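# Rehang a wet-painted bracket on both hooks

## Task

A freshly painted bracket has come off one of its two hooks and now hangs from a single hook on a drying-rack bar. Put it back so it hangs from that same bar by both hooks. Because the paint is still wet, the task fails if a bracket is touched by anything other than a hook, including the grippers.

## Robot and tools

Robot: two UR7e-type arms, left_arm and right_arm, each with a parallel two-finger gripper. Left sits on the +y side and right on the -y side; these names do not match image sides. Scene frame: origin at table height midway between the arms, +x out over the table, +z up. Reported hand poses, velocities and targets are in each arm's own base frame. Fixed cameras use the scene frame. Printed positions can be off by a few cm. The gripper's fingers point along its +z axis and close along its x axis. end_effector_position is the point between the pads, and the tips extend 17.5 mm past it. A camera block about 10 cm long sticks out toward the gripper's -y side and turns with it.

Row layout, shared by execute_actions and move: 18 numbers, each in [-1, 1], covering both arms even if only one moves. Order: left dx, dy, dz, rx, ry, rz, left gripper position, force_limit, speed, then the same nine for right. The six pose numbers are an offset, not a pose. They count from that arm's Hand target at the start of the action or move, along the Hand target's own axes. 1.0 equals 0.6 m, or 180 degrees for rotation. rx, ry, rz form a single rotation vector. Rows within one action, and targets within one move list, all count from that same start, not from the previous row. Each new call starts again from the current Hand target, so repeating an offset moves the arm further. Six zeros re-command the current Hand target. This is also how to close a gap when a gripper settled short of it.

Gripper numbers are absolute settings. position: +1 means fully open (50 mm), about -0.65 means the pads touch, and -1 means grip until stopped. force_limit: -1 is about 20 N per pad, 0 about 102 N, +1 about 185 N. speed: -1 is 20 mm/s, 0 is 85, +1 is 150. To leave a gripper unchanged, resend its last three numbers, since a 0 counts as a command. A new force_limit or speed only takes effect along with a position change of at least 0.01.

execute_actions(actions, cameras): actions is a list of actions. Each action is up to 15 rows, one per 1/30 s step, and the last row is held for the rest of the 15 steps. An empty list returns the state plus images. cameras names which views to return: cam_head_left, cam_head_right, cam_high, cam_low, cam_left_wrist, cam_right_wrist, or ["all"].

move(target, speed, blend, stop_force, zero, blocking, cameras): sends each gripper along a straight line to the target.
- target: one 18-number row, or a list of up to 15 rows. These are the same offsets from the start Hand targets.
- speed: m/s, 0.002 to 3.6, default 0.25. Turning is limited to twice that in rad/s.
- blend: corner rounding in metres. 0 means stop at each target.
- stop_force: 3 to 120 N. A path ends when the wrist sensor feels that much push against the motion. It is unreliable if the gripper also rotates, and light or loose things can move without being felt. Leave it out when backing away from a contact.
- zero: true re-zeroes the sensor before the move.
- blocking: false returns after 0.5 s. This cannot be combined with stop_force.
Paths do not avoid obstacles. A move lasts at most 10 s. The 'move:' line reports the ending, such as done, off_target, moving, held or fault, plus any limits, where paced means clipped and held means withheld. Avoid routing a path close to an arm's own base; go around it.

wait(seconds 0 to 10), stop() which brakes a running move, zoom_image(camera, region [x0,y0,x1,y1] in pixels, at most 504x504, on the latest image), zero_wrist_force(arm), read_manual(section), and finished_scene(scene = current scene number). finished_scene ends the scene for good, and the bracket must remain correctly hung without the robot holding it.

Results give, per arm: end_effector_position (m), quaternion, velocities, Hand target (the last commanded pose after clipping), joint positions and torques, and wrist force/torque in gripper axes, plus a peak line. The wrist sensor starts zeroed and drifts. Each gripper reports object_status: 0 moving, 1 blocked while opening, 2 blocked while closing (a grip), 3 reached the requested position or pads met (usually nothing held). position_measured gives the opening in mm as (250 - value) x 0.202. Camera images are 896x504.

Control notes: each step, commanded orientation is clipped to within 32 degrees of the measured orientation, and motion lags the command by about 0.1 to 0.2 s. A clearance check holds back commands that would bring the arms too close together, but it is not a guarantee.

Avoid:
- any contact with a bracket other than by its hooks, so never grip or brush the bracket itself;
- anything falling or leaving the table;
- arms touching or pressing on each other;
- commanding targets past a firm contact, since the arms are stiff;
- outside forces near 150 N, or wrist torque reaching 24.3 N m (130 N m on the bigger joints). Either stops the arm for 10 s;
- fast impacts;
- long stretched-out holds that heat the motors. At 85 °C the arm brakes for 30 to 60 s.

Each tool is called by a JSON object that holds its "api" and its "payload".

## Session

{"api": "execute_actions", "payload": {"actions": []}}

Scene clock: 0.00 s.
left_arm: end_effector_position=(+0.4736, -0.0976, +0.3718) position_measured=3 object_status=3 end_effector_quat_wxyz=(-0.521, +0.794, -0.313, +0.030) | right_arm: end_effector_position=(+0.3003, +0.2231, +0.1208) position_measured=3 object_status=3 end_effector_quat_wxyz=(-0.030, +0.390, +0.915, -0.096)
Joint positions: left_arm=[-0.961 -1.559 1.629 -0.864 -0.694 0.98] | right_arm=[4.127 -1.485 -2.167 -1.261 1.594 0.219]
Joint velocities: within noise
Joint torques (N m): no reading
Motor temperatures (°C): left_arm=[31 34 29 35 42 34] | right_arm=[32 28 28 42 43 43]
Wrist force (N): no reading
Wrist torque (N m): no reading
Wrist force, peak (N): no reading
Hand target: left_arm +0.4736, -0.0976, +0.3718; -0.521, +0.794, -0.313, +0.030 | right_arm +0.3003, +0.2231, +0.1208; -0.030, +0.390, +0.915, -0.096
Tool commands: left_gripper/position=+1.0 left_gripper/force_limit=+1.0 left_gripper/speed=+1.0 right_gripper/position=+1.0 right_gripper/force_limit=+1.0 right_gripper/speed=+1.0

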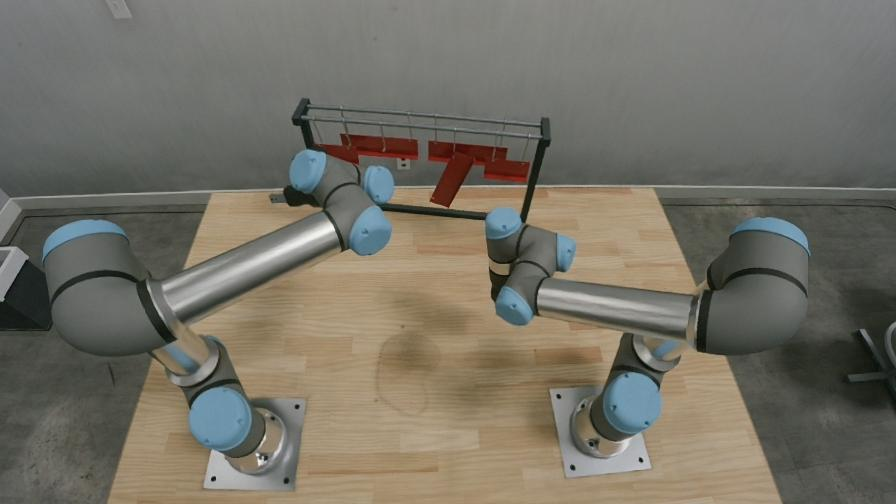

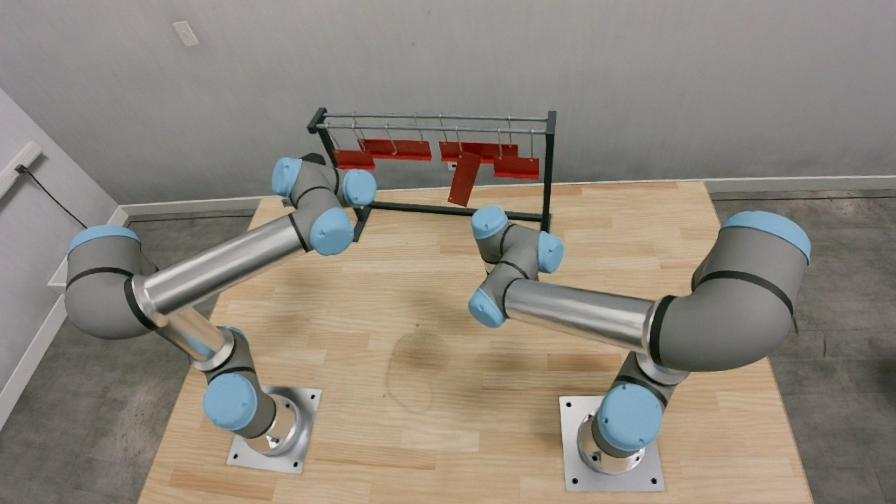

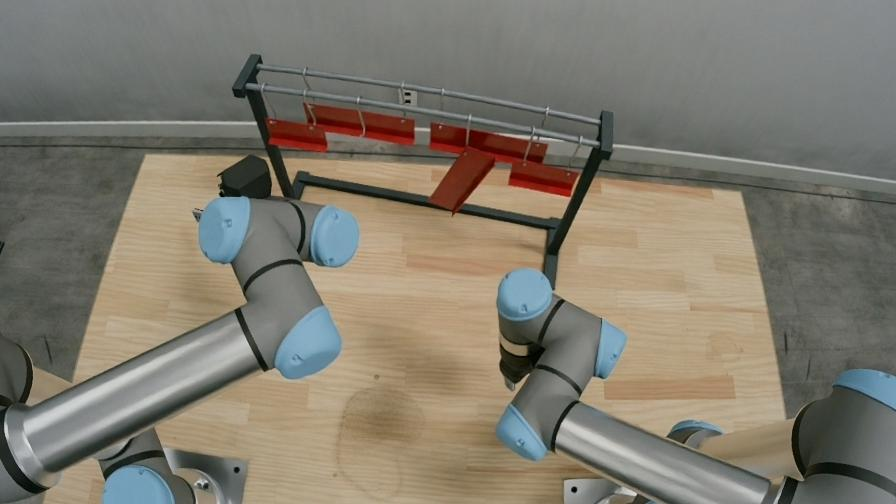

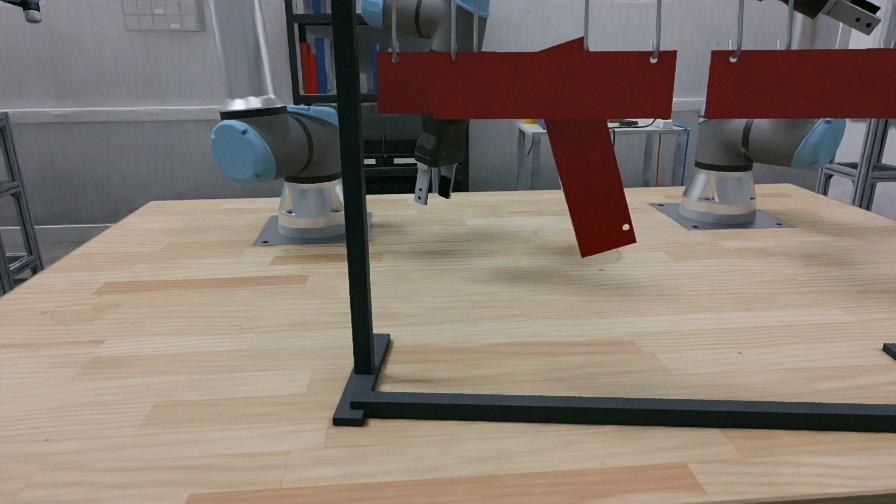

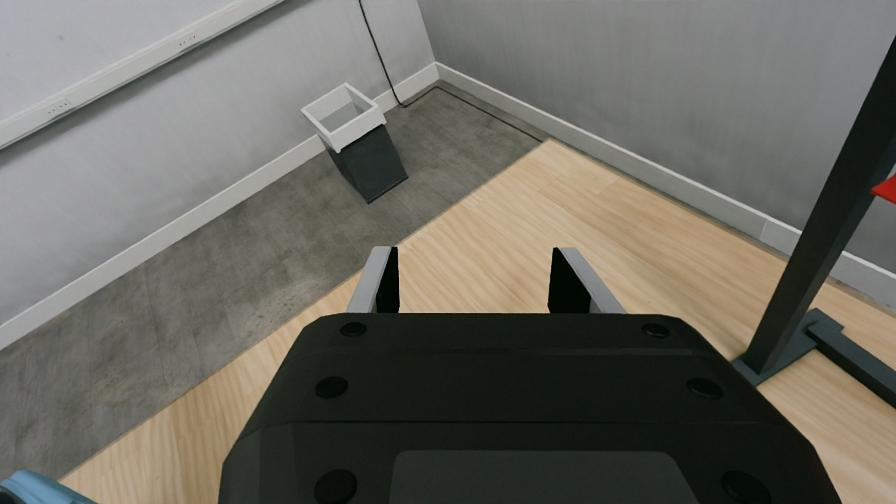

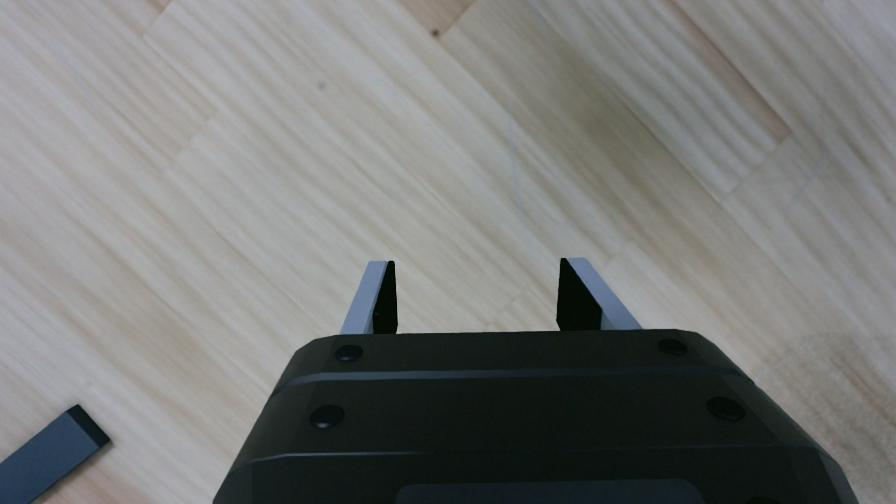

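{"api": "zoom_image", "payload": {"camera": "cam_high", "region": [380, 80, 640, 240]}}

{"api": "zoom_image", "payload": {"camera": "cam_low", "region": [340, 0, 720, 270]}}

{"api": "zoom_image", "payload": {"camera": "cam_head_right", "region": [380, 90, 600, 240]}}

{"api": "zoom_image", "payload": {"camera": "cam_head_left", "region": [360, 80, 580, 230]}}

Scaled by 1.938.

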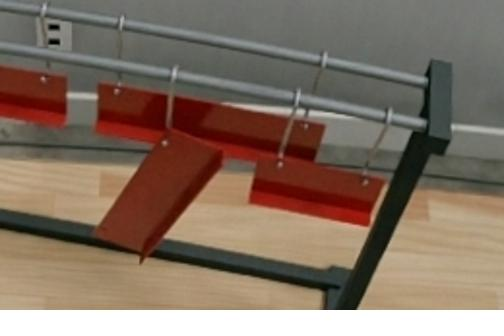

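Scaled by 1.326.

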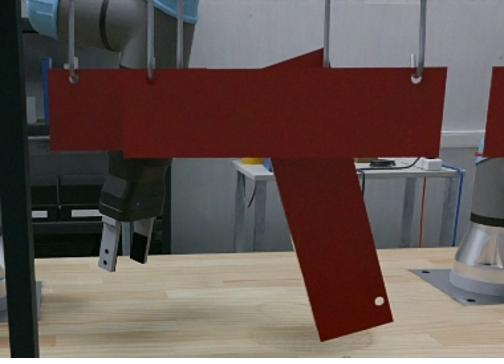

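Scaled by 2.291.

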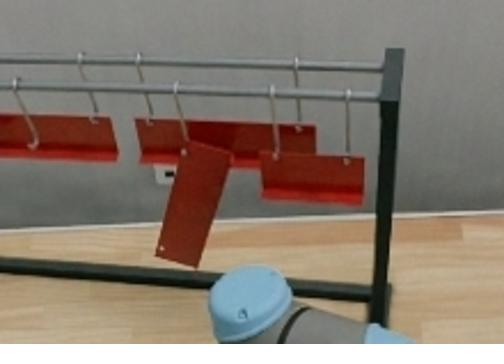

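Scaled by 2.291.

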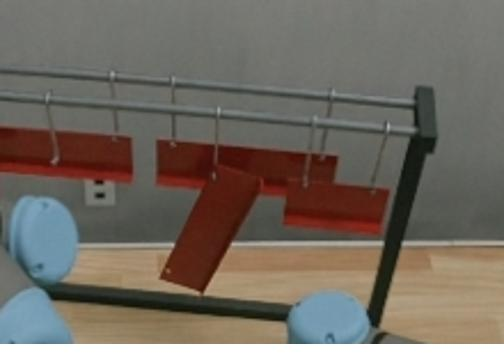

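{"api": "zoom_image", "payload": {"camera": "cam_high", "region": [220, 40, 480, 230]}}

{"api": "zoom_image", "payload": {"camera": "cam_head_right", "region": [300, 90, 490, 220]}}

{"api": "zoom_image", "payload": {"camera": "cam_low", "region": [540, 0, 896, 250]}}

Scaled by 1.938.

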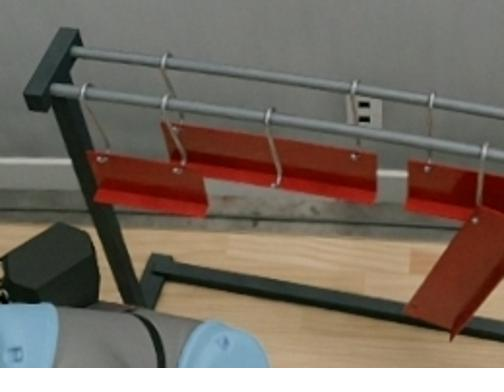

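Scaled by 2.653.

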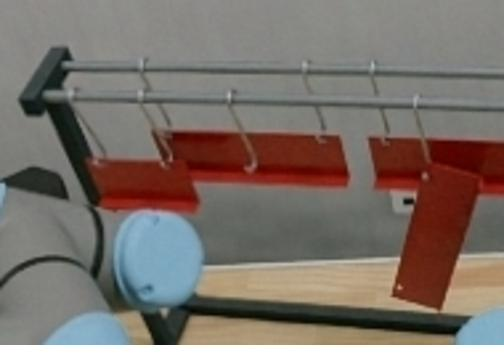

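Scaled by 1.416.

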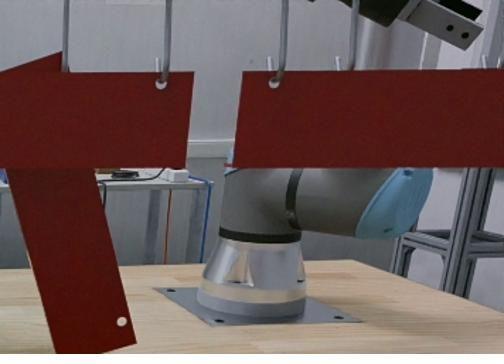

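{"api": "move", "payload": {"target": [[0.0408,0.0357,-0.194,-0.0497,0.3319,0.1628,1,1,1,0,0,0,0,0,0,1,1,1],[0.104,0.1082,-0.36,0.1924,0.4306,0.0288,1,1,1,0,0,0,0,0,0,1,1,1]], "speed": 0.4, "blend": [0.03,0], "cameras": ["cam_left_wrist","cam_head_left","cam_high","cam_low"]}}

Scene clock: 135.77 s.
left_arm: end_effector_position=(+0.4128, -0.3221, +0.3981) position_measured=3 object_status=3 end_effector_quat_wxyz=(+0.411, -0.410, +0.576, -0.576) | right_arm: end_effector_position=(+0.3003, +0.2231, +0.1208) position_measured=3 object_status=3 end_effector_quat_wxyz=(-0.030, +0.390, +0.915, -0.096)
Joint positions: left_arm=[-1.432 -1.585 2.415 -3.973 -0.471 3.144] | right_arm=[4.127 -1.485 -2.167 -1.261 1.594 0.219]
Joint torques (N m): left_arm=[9.72 -4.11 -23.89 -3.03 -1.82 1.79] | right_arm=[-0.38 19.17 25.29 2.6 0.19 -0.27]
Wrist force (N): left_arm=[-0.6 0.5 -0.6] | right_arm=[-0.2 -0.1 0.2]
Wrist torque (N m): left_arm=[0.00 -0.05 0.00] | right_arm=[-0.02 0.03 0.00]
Wrist force, peak (N): left_arm=[0.7 -0.5 -0.5] | right_arm=[-0.3 0.1 0.5]
Hand target: left_arm +0.4128, -0.3221, +0.3981; +0.411, -0.410, +0.576, -0.576 | right_arm +0.3003, +0.2231, +0.1208; -0.030, +0.390, +0.915, -0.096
Off the commanded pose: left_arm 0.000 m, 0 deg | right_arm 0.000 m, 0 deg.
move: done
Images, in order (width x height): cam_head_left 896x504, cam_high 896x504, cam_low 896x504, cam_left_wrist 896x504.

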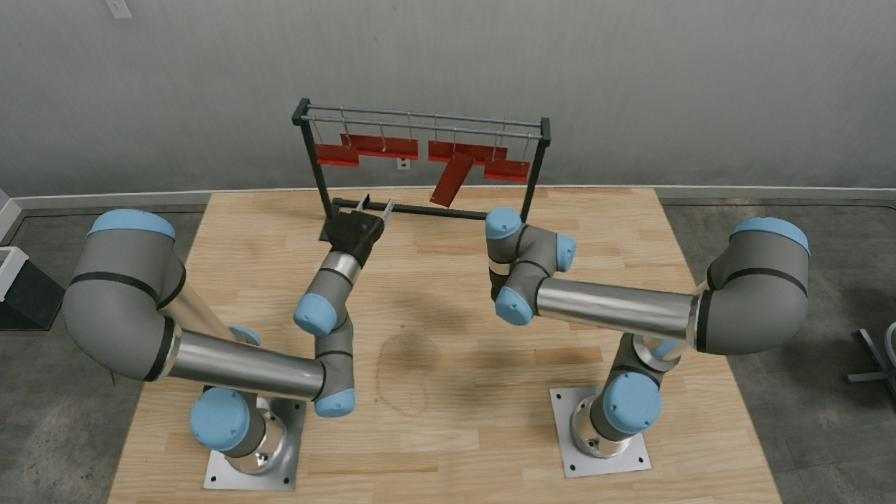

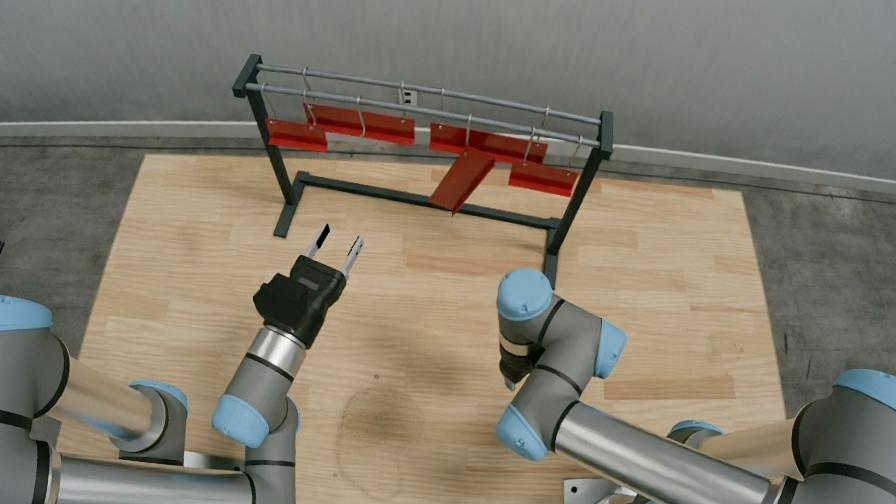

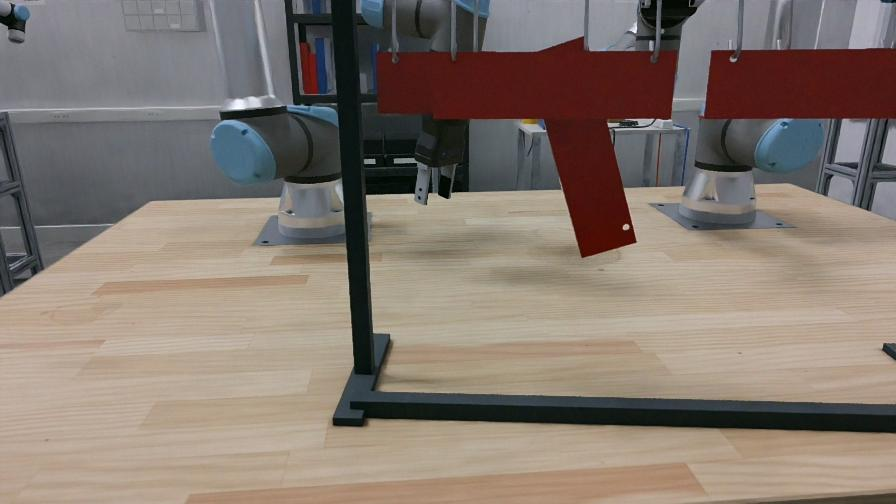

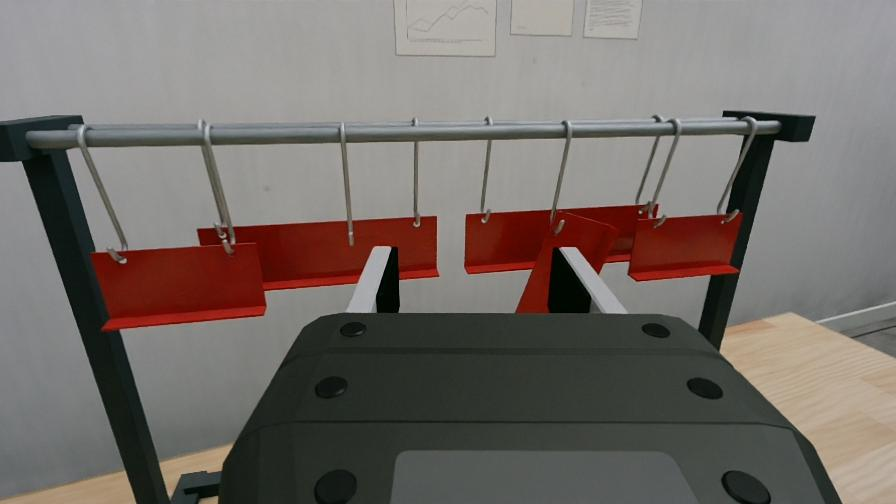

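{"api": "zoom_image", "payload": {"camera": "cam_left_wrist", "region": [310, 100, 520, 260]}}

{"api": "zoom_image", "payload": {"camera": "cam_left_wrist", "region": [490, 100, 770, 300]}}

{"api": "zoom_image", "payload": {"camera": "cam_left_wrist", "region": [60, 100, 320, 340]}}

Scaled by 2.400.

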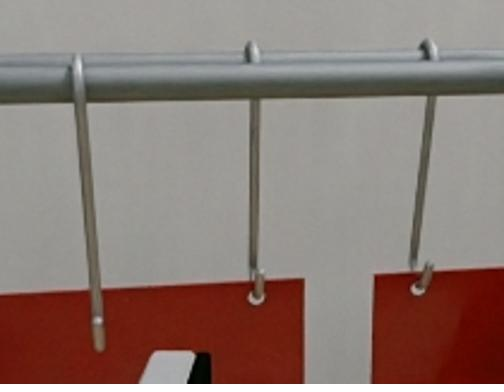

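Scaled by 1.800.

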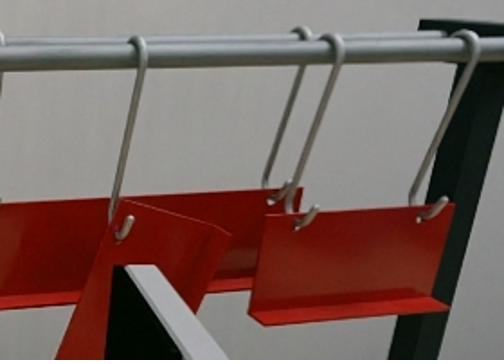

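Scaled by 1.938.

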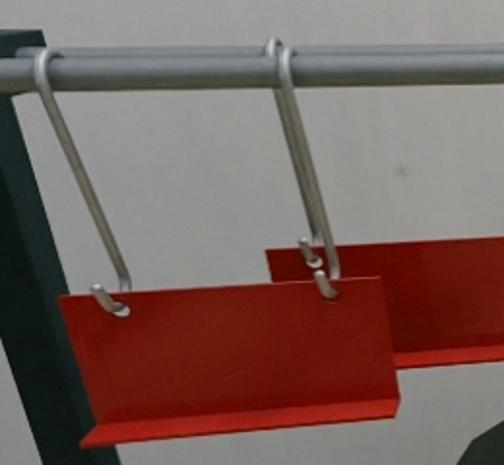

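{"api": "move", "payload": {"target": [-0.202,0.0852,0.1705,0,0.2611,0,1,1,1,-0.0335,0.2206,-0.3959,-0.5589,-0.0549,0.0791,1,1,1], "speed": 0.4, "cameras": ["cam_left_wrist","cam_right_wrist","cam_high"]}}

Scene clock: 281.77 s.
left_arm: end_effector_position=(+0.5491, -0.2408, +0.3471) position_measured=3 object_status=3 end_effector_quat_wxyz=(+0.147, -0.146, +0.692, -0.692) | right_arm: end_effector_position=(+0.4388, +0.3346, +0.3275) position_measured=3 object_status=3 end_effector_quat_wxyz=(+0.360, +0.360, +0.609, +0.608)
Joint positions: left_arm=[-0.314 -1.149 2.031 -4.024 -2.409 3.143] | right_arm=[4.386 -1.782 -2.461 1.099 0.829 0.002]
Joint torques (N m): left_arm=[10.04 -20.89 -23.49 0.09 -1.78 -1.82] | right_arm=[-14.15 16.85 22.23 4.4 1.77 -2.84]
Wrist force (N): left_arm=[-0.9 0.2 0.0] | right_arm=[1.8 -2.4 0.2]
Wrist torque (N m): left_arm=[-0.08 0.03 0.08] | right_arm=[-0.47 -0.64 0.51]
Wrist force, peak (N): left_arm=[-1.3 -0.1 -0.1] | right_arm=[1.7 -2.6 0.3]
Hand target: left_arm +0.5491, -0.2408, +0.3471; +0.147, -0.146, +0.692, -0.692 | right_arm +0.4388, +0.3346, +0.3275; +0.360, +0.360, +0.609, +0.608
Off the commanded pose: left_arm 0.000 m, 0 deg | right_arm 0.000 m, 0 deg.
move: done
Images, in order (width x height): cam_high 896x504, cam_left_wrist 896x504, cam_right_wrist 896x504.

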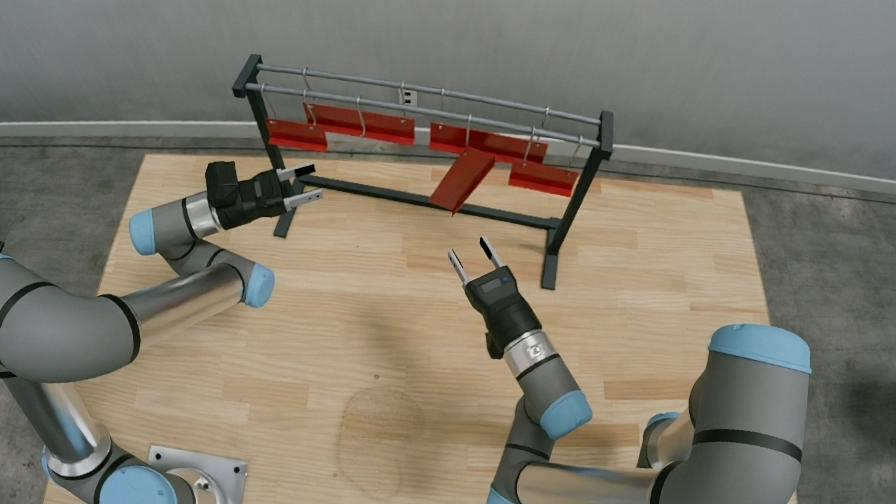

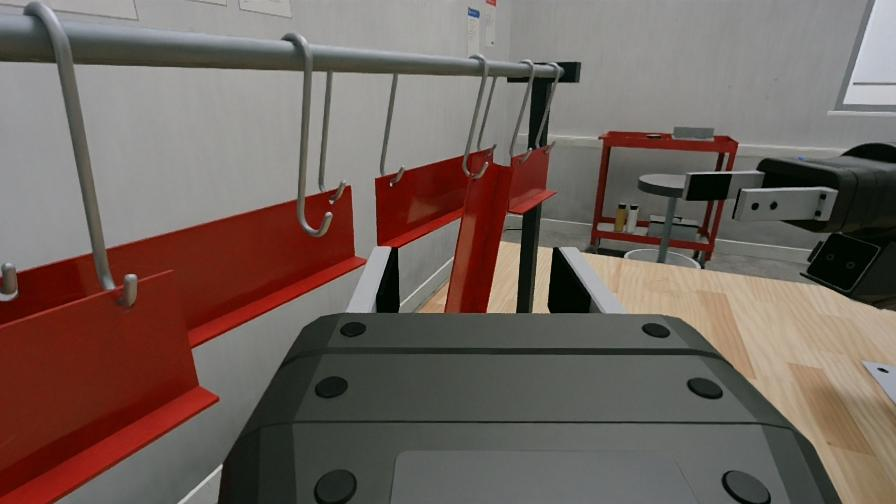

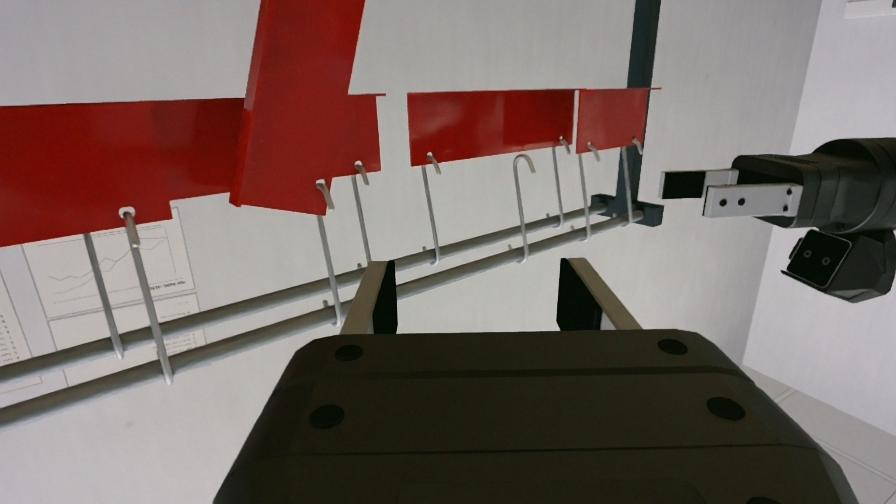

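{"api": "zoom_image", "payload": {"camera": "cam_left_wrist", "region": [260, 20, 380, 260]}}

{"api": "zoom_image", "payload": {"camera": "cam_right_wrist", "region": [380, 60, 680, 290]}}

{"api": "zoom_image", "payload": {"camera": "cam_left_wrist", "region": [380, 40, 600, 320]}}

Scaled by 2.100.

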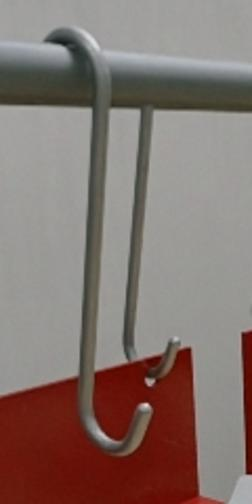

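Scaled by 1.680.

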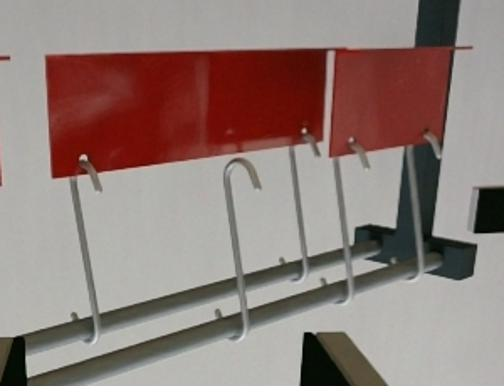

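Scaled by 1.800.

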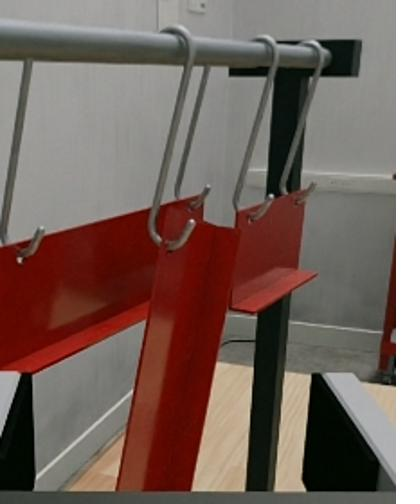

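{"api": "move", "payload": {"target": [0,0,-0.1667,0,0,0,1,1,1,0.1373,0.0692,0.3908,0,-0.1158,0,1,1,1], "speed": 0.3, "cameras": ["cam_left_wrist","cam_right_wrist","cam_low","cam_head_right"]}}

Scene clock: 353.30 s.
left_arm: end_effector_position=(+0.5084, -0.1494, +0.3471) position_measured=3 object_status=3 end_effector_quat_wxyz=(+0.147, -0.146, +0.692, -0.692) | right_arm: end_effector_position=(+0.6046, +0.5198, +0.3686) position_measured=3 object_status=3 end_effector_quat_wxyz=(+0.464, +0.464, +0.534, +0.533)
Joint positions: left_arm=[-0.116 -1.204 2.123 -4.061 -2.607 3.142] | right_arm=[4.314 -2.234 -1.528 0.618 0.537 0.002]
Joint torques (N m): left_arm=[9.78 -40.16 -6.49 -3.17 -1.74 -1.75] | right_arm=[-13 45.61 29.07 -1.17 -1.59 2.96]
Wrist force (N): left_arm=[-0.3 0.3 -0.1] | right_arm=[1.2 -2.5 0.2]
Wrist torque (N m): left_arm=[-0.07 -0.08 0.06] | right_arm=[-0.49 -0.54 0.36]
Wrist force, peak (N): left_arm=[-0.7 0.0 0.8] | right_arm=[2.1 -2.5 1.2]
Hand target: left_arm +0.5084, -0.1494, +0.3471; +0.147, -0.146, +0.692, -0.692 | right_arm +0.6046, +0.5198, +0.3686; +0.464, +0.464, +0.534, +0.533
Off the commanded pose: left_arm 0.000 m, 0 deg | right_arm 0.000 m, 0 deg.
move: done
Images, in order (width x height): cam_head_right 896x504, cam_low 896x504, cam_left_wrist 896x504, cam_right_wrist 896x504.

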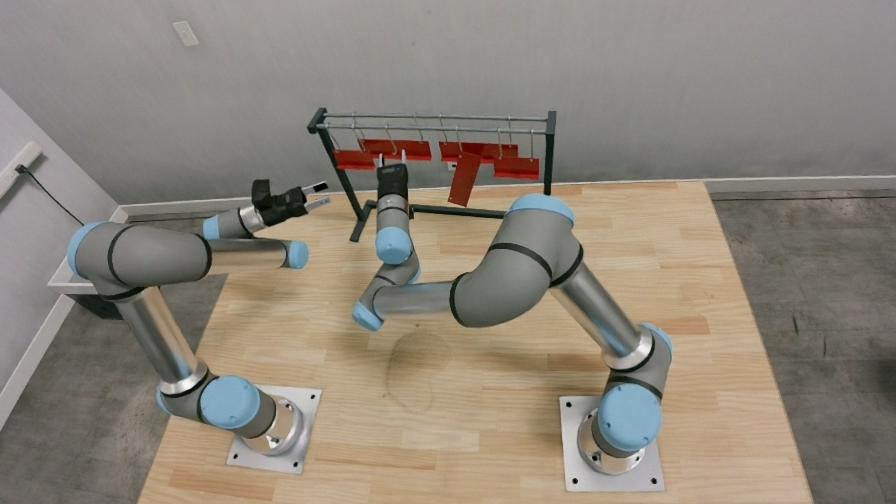

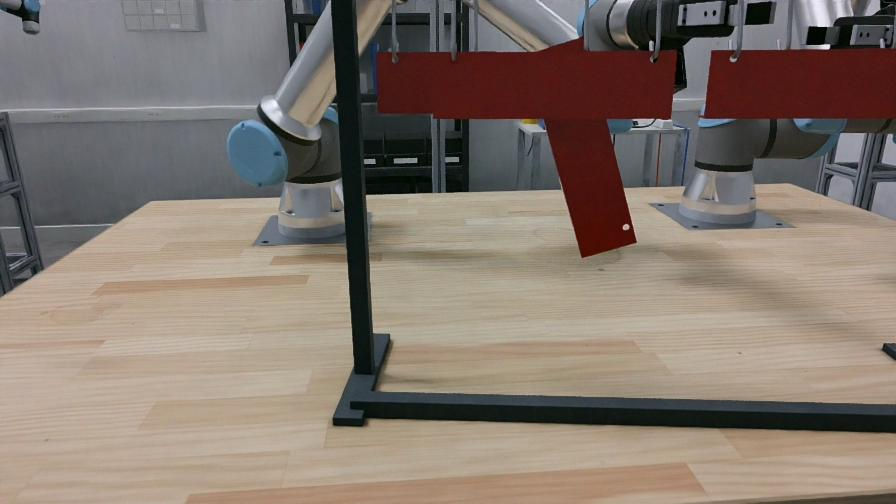

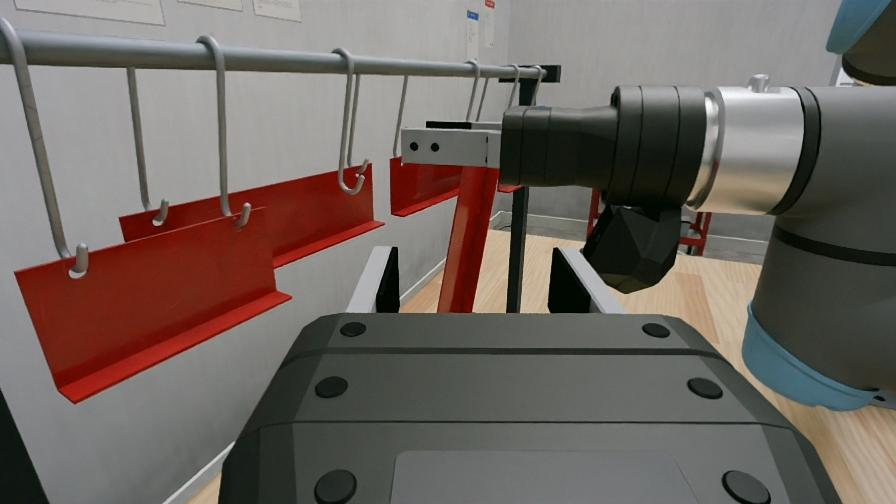

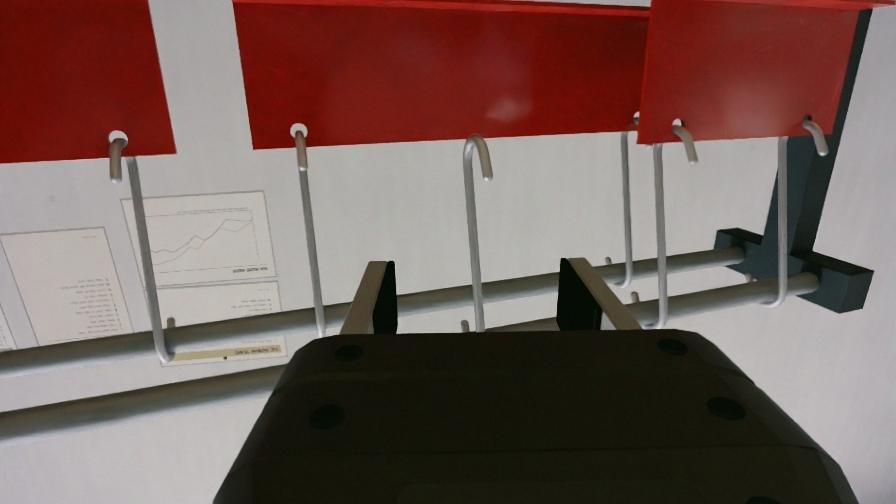

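{"api": "move", "payload": {"target": [0,0,0,0,0,0,1,1,1,0.003,-0.001,0.1205,0,0,0,1,1,1], "speed": 0.12, "cameras": ["cam_left_wrist","cam_right_wrist"]}}

{"api": "zoom_image", "payload": {"camera": "cam_left_wrist", "region": [280, 20, 520, 220]}}

{"api": "zoom_image", "payload": {"camera": "cam_right_wrist", "region": [350, 40, 650, 340]}}

Scene clock: 381.10 s.
left_arm: end_effector_position=(+0.5084, -0.1494, +0.3471) position_measured=3 object_status=3 end_effector_quat_wxyz=(+0.147, -0.146, +0.692, -0.692) | right_arm: end_effector_position=(+0.6759, +0.5316, +0.3679) position_measured=3 object_status=3 end_effector_quat_wxyz=(+0.464, +0.464, +0.534, +0.533)
Joint positions: left_arm=[-0.116 -1.204 2.123 -4.061 -2.607 3.142] | right_arm=[4.217 -2.344 -1.328 0.527 0.634 0.001]
Joint torques (N m): left_arm=[9.55 -40.3 -7.27 -3.16 -1.76 -1.82] | right_arm=[-13.62 50.95 31.6 -0.89 1.71 -2.63]
Wrist force (N): left_arm=[0.0 -0.1 0.2] | right_arm=[1.1 -2.1 0.0]
Wrist torque (N m): left_arm=[-0.10 -0.12 0.06] | right_arm=[-0.45 -0.53 0.43]
Wrist force, peak (N): left_arm=[-0.4 0.3 0.1] | right_arm=[1.5 -2.7 0.2]
Hand target: left_arm +0.5084, -0.1494, +0.3471; +0.147, -0.146, +0.692, -0.692 | right_arm +0.6760, +0.5316, +0.3679; +0.464, +0.464, +0.534, +0.533
Off the commanded pose: left_arm 0.000 m, 0 deg | right_arm 0.000 m, 0 deg.
move: done
Images, in order (width x height): cam_left_wrist 896x504, cam_right_wrist 896x504.

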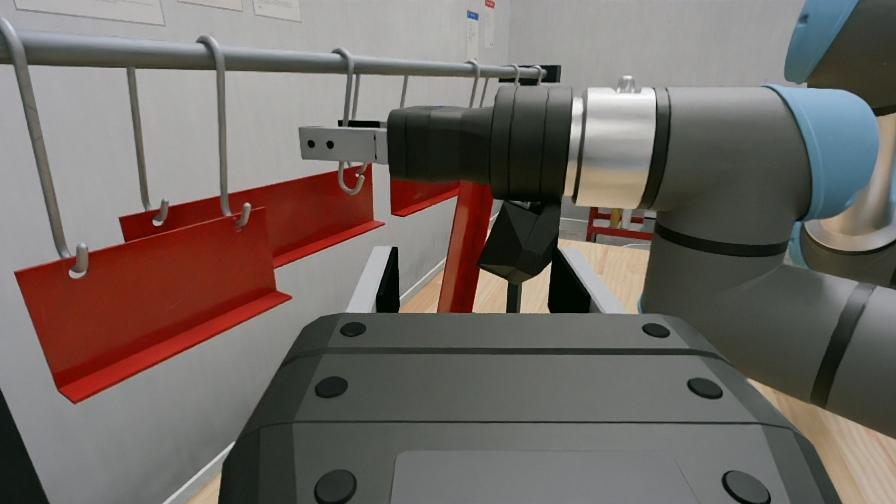

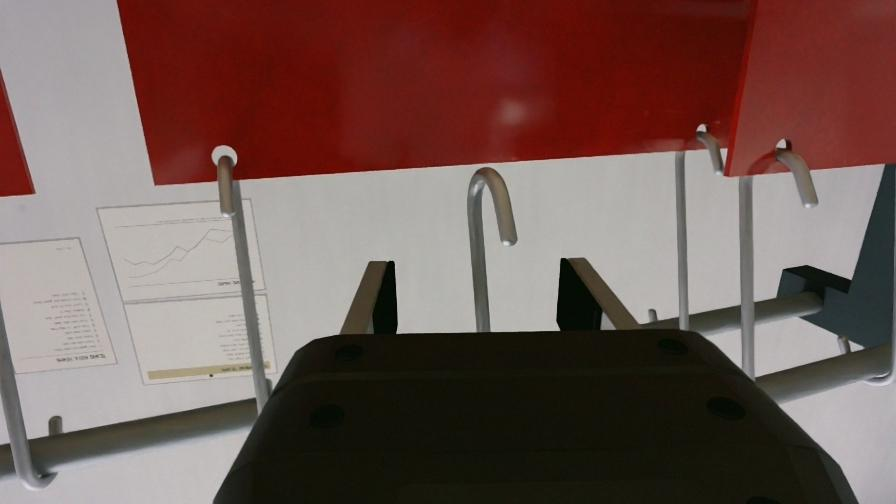

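Scaled by 2.100.

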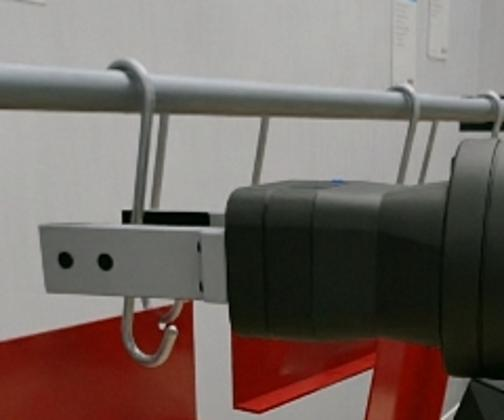

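Scaled by 1.680.

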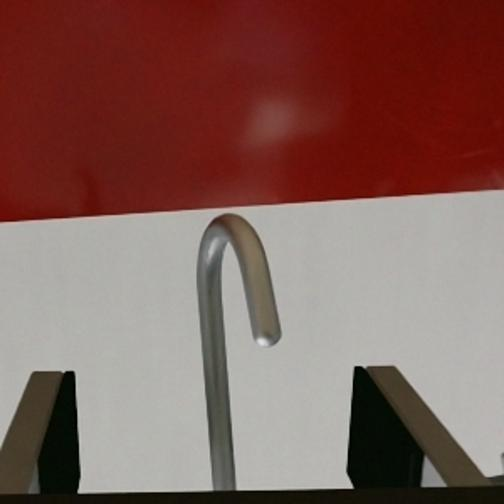

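{"api": "move", "payload": {"target": [0,0,0,0,0,0,1,1,1,0,0,0,0,0,0,-1,-0.3,-0.8], "cameras": ["cam_left_wrist","cam_right_wrist"]}}

{"api": "zoom_image", "payload": {"camera": "cam_left_wrist", "region": [280, 20, 520, 220]}}

{"api": "zoom_image", "payload": {"camera": "cam_right_wrist", "region": [350, 40, 650, 340]}}

Scene clock: 409.87 s.
left_arm: end_effector_position=(+0.5084, -0.1494, +0.3471) position_measured=3 object_status=3 end_effector_quat_wxyz=(+0.147, -0.146, +0.692, -0.692) | right_arm: end_effector_position=(+0.6760, +0.5316, +0.3679) position_measured=237 object_status=2 end_effector_quat_wxyz=(+0.464, +0.464, +0.534, +0.533)
Joint positions: left_arm=[-0.116 -1.204 2.123 -4.061 -2.607 3.142] | right_arm=[4.217 -2.344 -1.327 0.527 0.634 0.001]
Joint torques (N m): left_arm=[9.74 -40.15 -7.9 -3.23 -1.73 -1.8] | right_arm=[-12.95 50.93 30.17 -0.93 1.53 -1.84]
Wrist force (N): left_arm=[-0.3 0.0 0.1] | right_arm=[1.1 -2.5 0.2]
Wrist torque (N m): left_arm=[-0.10 -0.09 0.06] | right_arm=[-0.49 -0.54 0.43]
Wrist force, peak (N): left_arm=[-0.5 0.3 0.0] | right_arm=[1.2 -2.6 0.1]
Hand target: left_arm +0.5084, -0.1494, +0.3471; +0.147, -0.146, +0.692, -0.692 | right_arm +0.6760, +0.5316, +0.3679; +0.464, +0.464, +0.534, +0.533
Off the commanded pose: left_arm 0.000 m, 0 deg | right_arm 0.000 m, 0 deg.
move: done
Images, in order (width x height): cam_left_wrist 896x504, cam_right_wrist 896x504.

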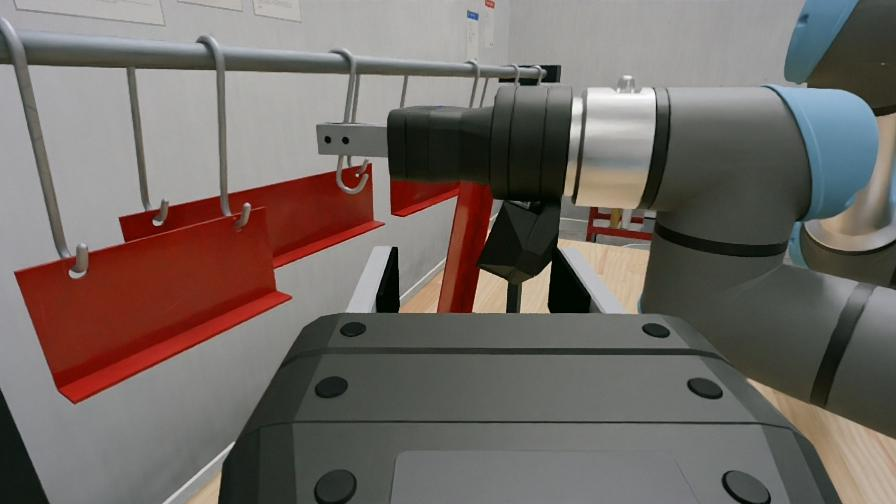

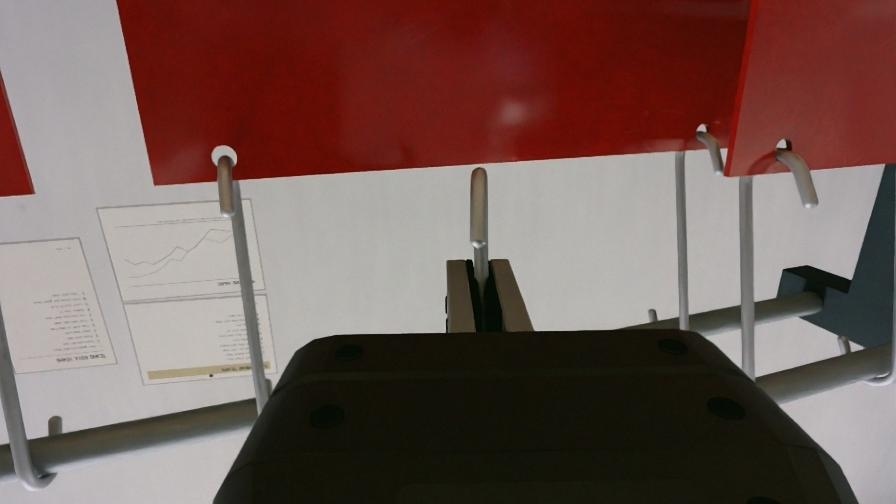

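Scaled by 2.100.

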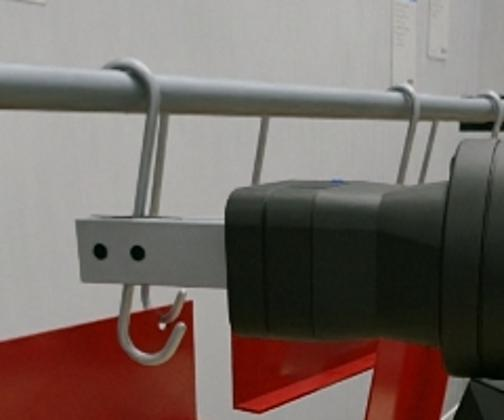

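Scaled by 1.680.

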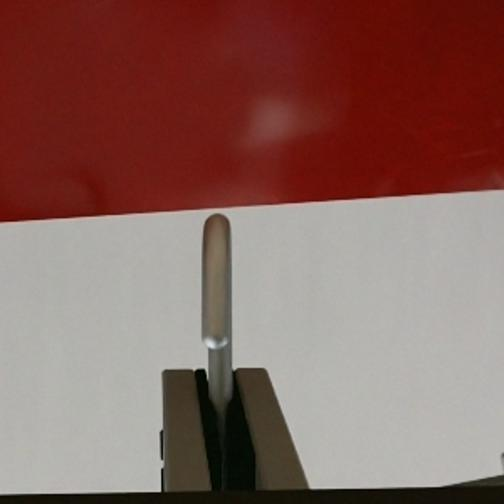

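{"api": "move", "payload": {"target": [0,0,0,0,0,0,1,1,1,0,0.0325,0,0,0,0,-1,-0.3,-0.8], "speed": 0.06, "stop_force": 12, "cameras": ["cam_left_wrist","cam_right_wrist"]}}

{"api": "zoom_image", "payload": {"camera": "cam_left_wrist", "region": [280, 20, 520, 220]}}

Scene clock: 538.50 s.
left_arm: end_effector_position=(+0.5084, -0.1494, +0.3471) position_measured=3 object_status=3 end_effector_quat_wxyz=(+0.147, -0.146, +0.692, -0.692) | right_arm: end_effector_position=(+0.6760, +0.5317, +0.3874) position_measured=237 object_status=2 end_effector_quat_wxyz=(+0.464, +0.464, +0.534, +0.533)
Joint positions: left_arm=[-0.116 -1.204 2.123 -4.061 -2.607 3.142] | right_arm=[4.217 -2.321 -1.313 0.49 0.634 0.001]
Joint torques (N m): left_arm=[9.28 -39.9 -8.38 -3.15 -1.72 -1.71] | right_arm=[-14.02 69.97 35.51 1.09 -0.82 1.65]
Wrist force (N): left_arm=[-0.5 0.2 0.0] | right_arm=[4.9 -14.7 -10.1]
Wrist torque (N m): left_arm=[-0.08 -0.05 0.06] | right_arm=[-1.08 -0.57 0.38]
Wrist force, peak (N): left_arm=[-0.4 0.3 0.1] | right_arm=[4.9 -14.3 -11.7]
Hand target: left_arm +0.5084, -0.1494, +0.3471; +0.147, -0.146, +0.692, -0.692 | right_arm +0.6760, +0.5317, +0.3874; +0.464, +0.464, +0.534, +0.533
Off the commanded pose: left_arm 0.000 m, 0 deg | right_arm 0.000 m, 0 deg.
move: contact (right_arm)
Images, in order (width x height): cam_left_wrist 896x504, cam_right_wrist 896x504.

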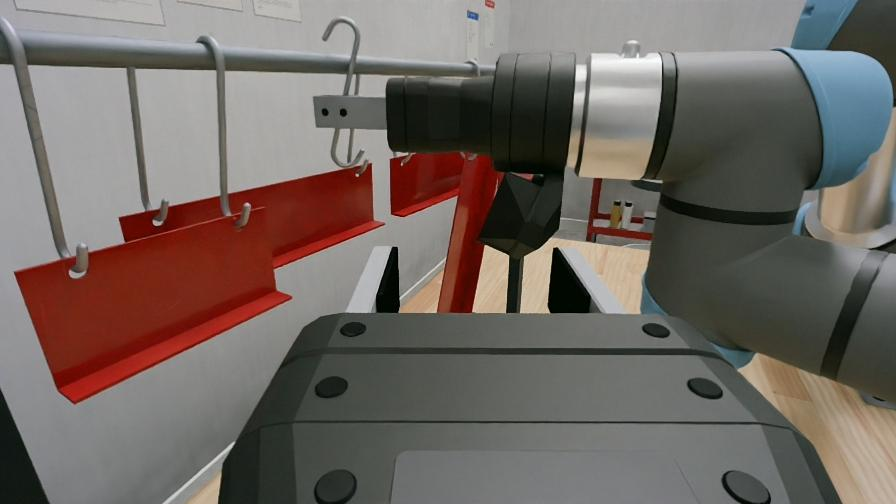

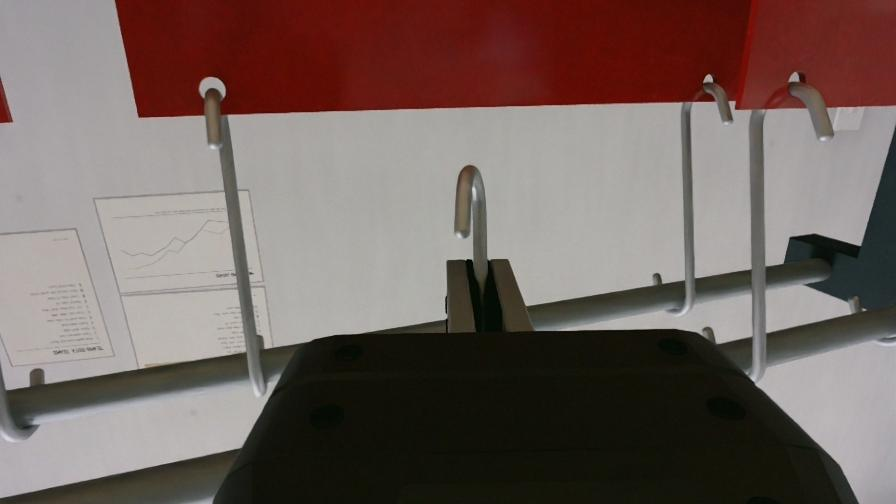

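Scaled by 2.100.

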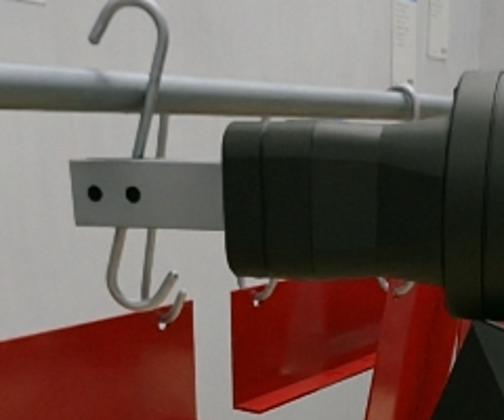

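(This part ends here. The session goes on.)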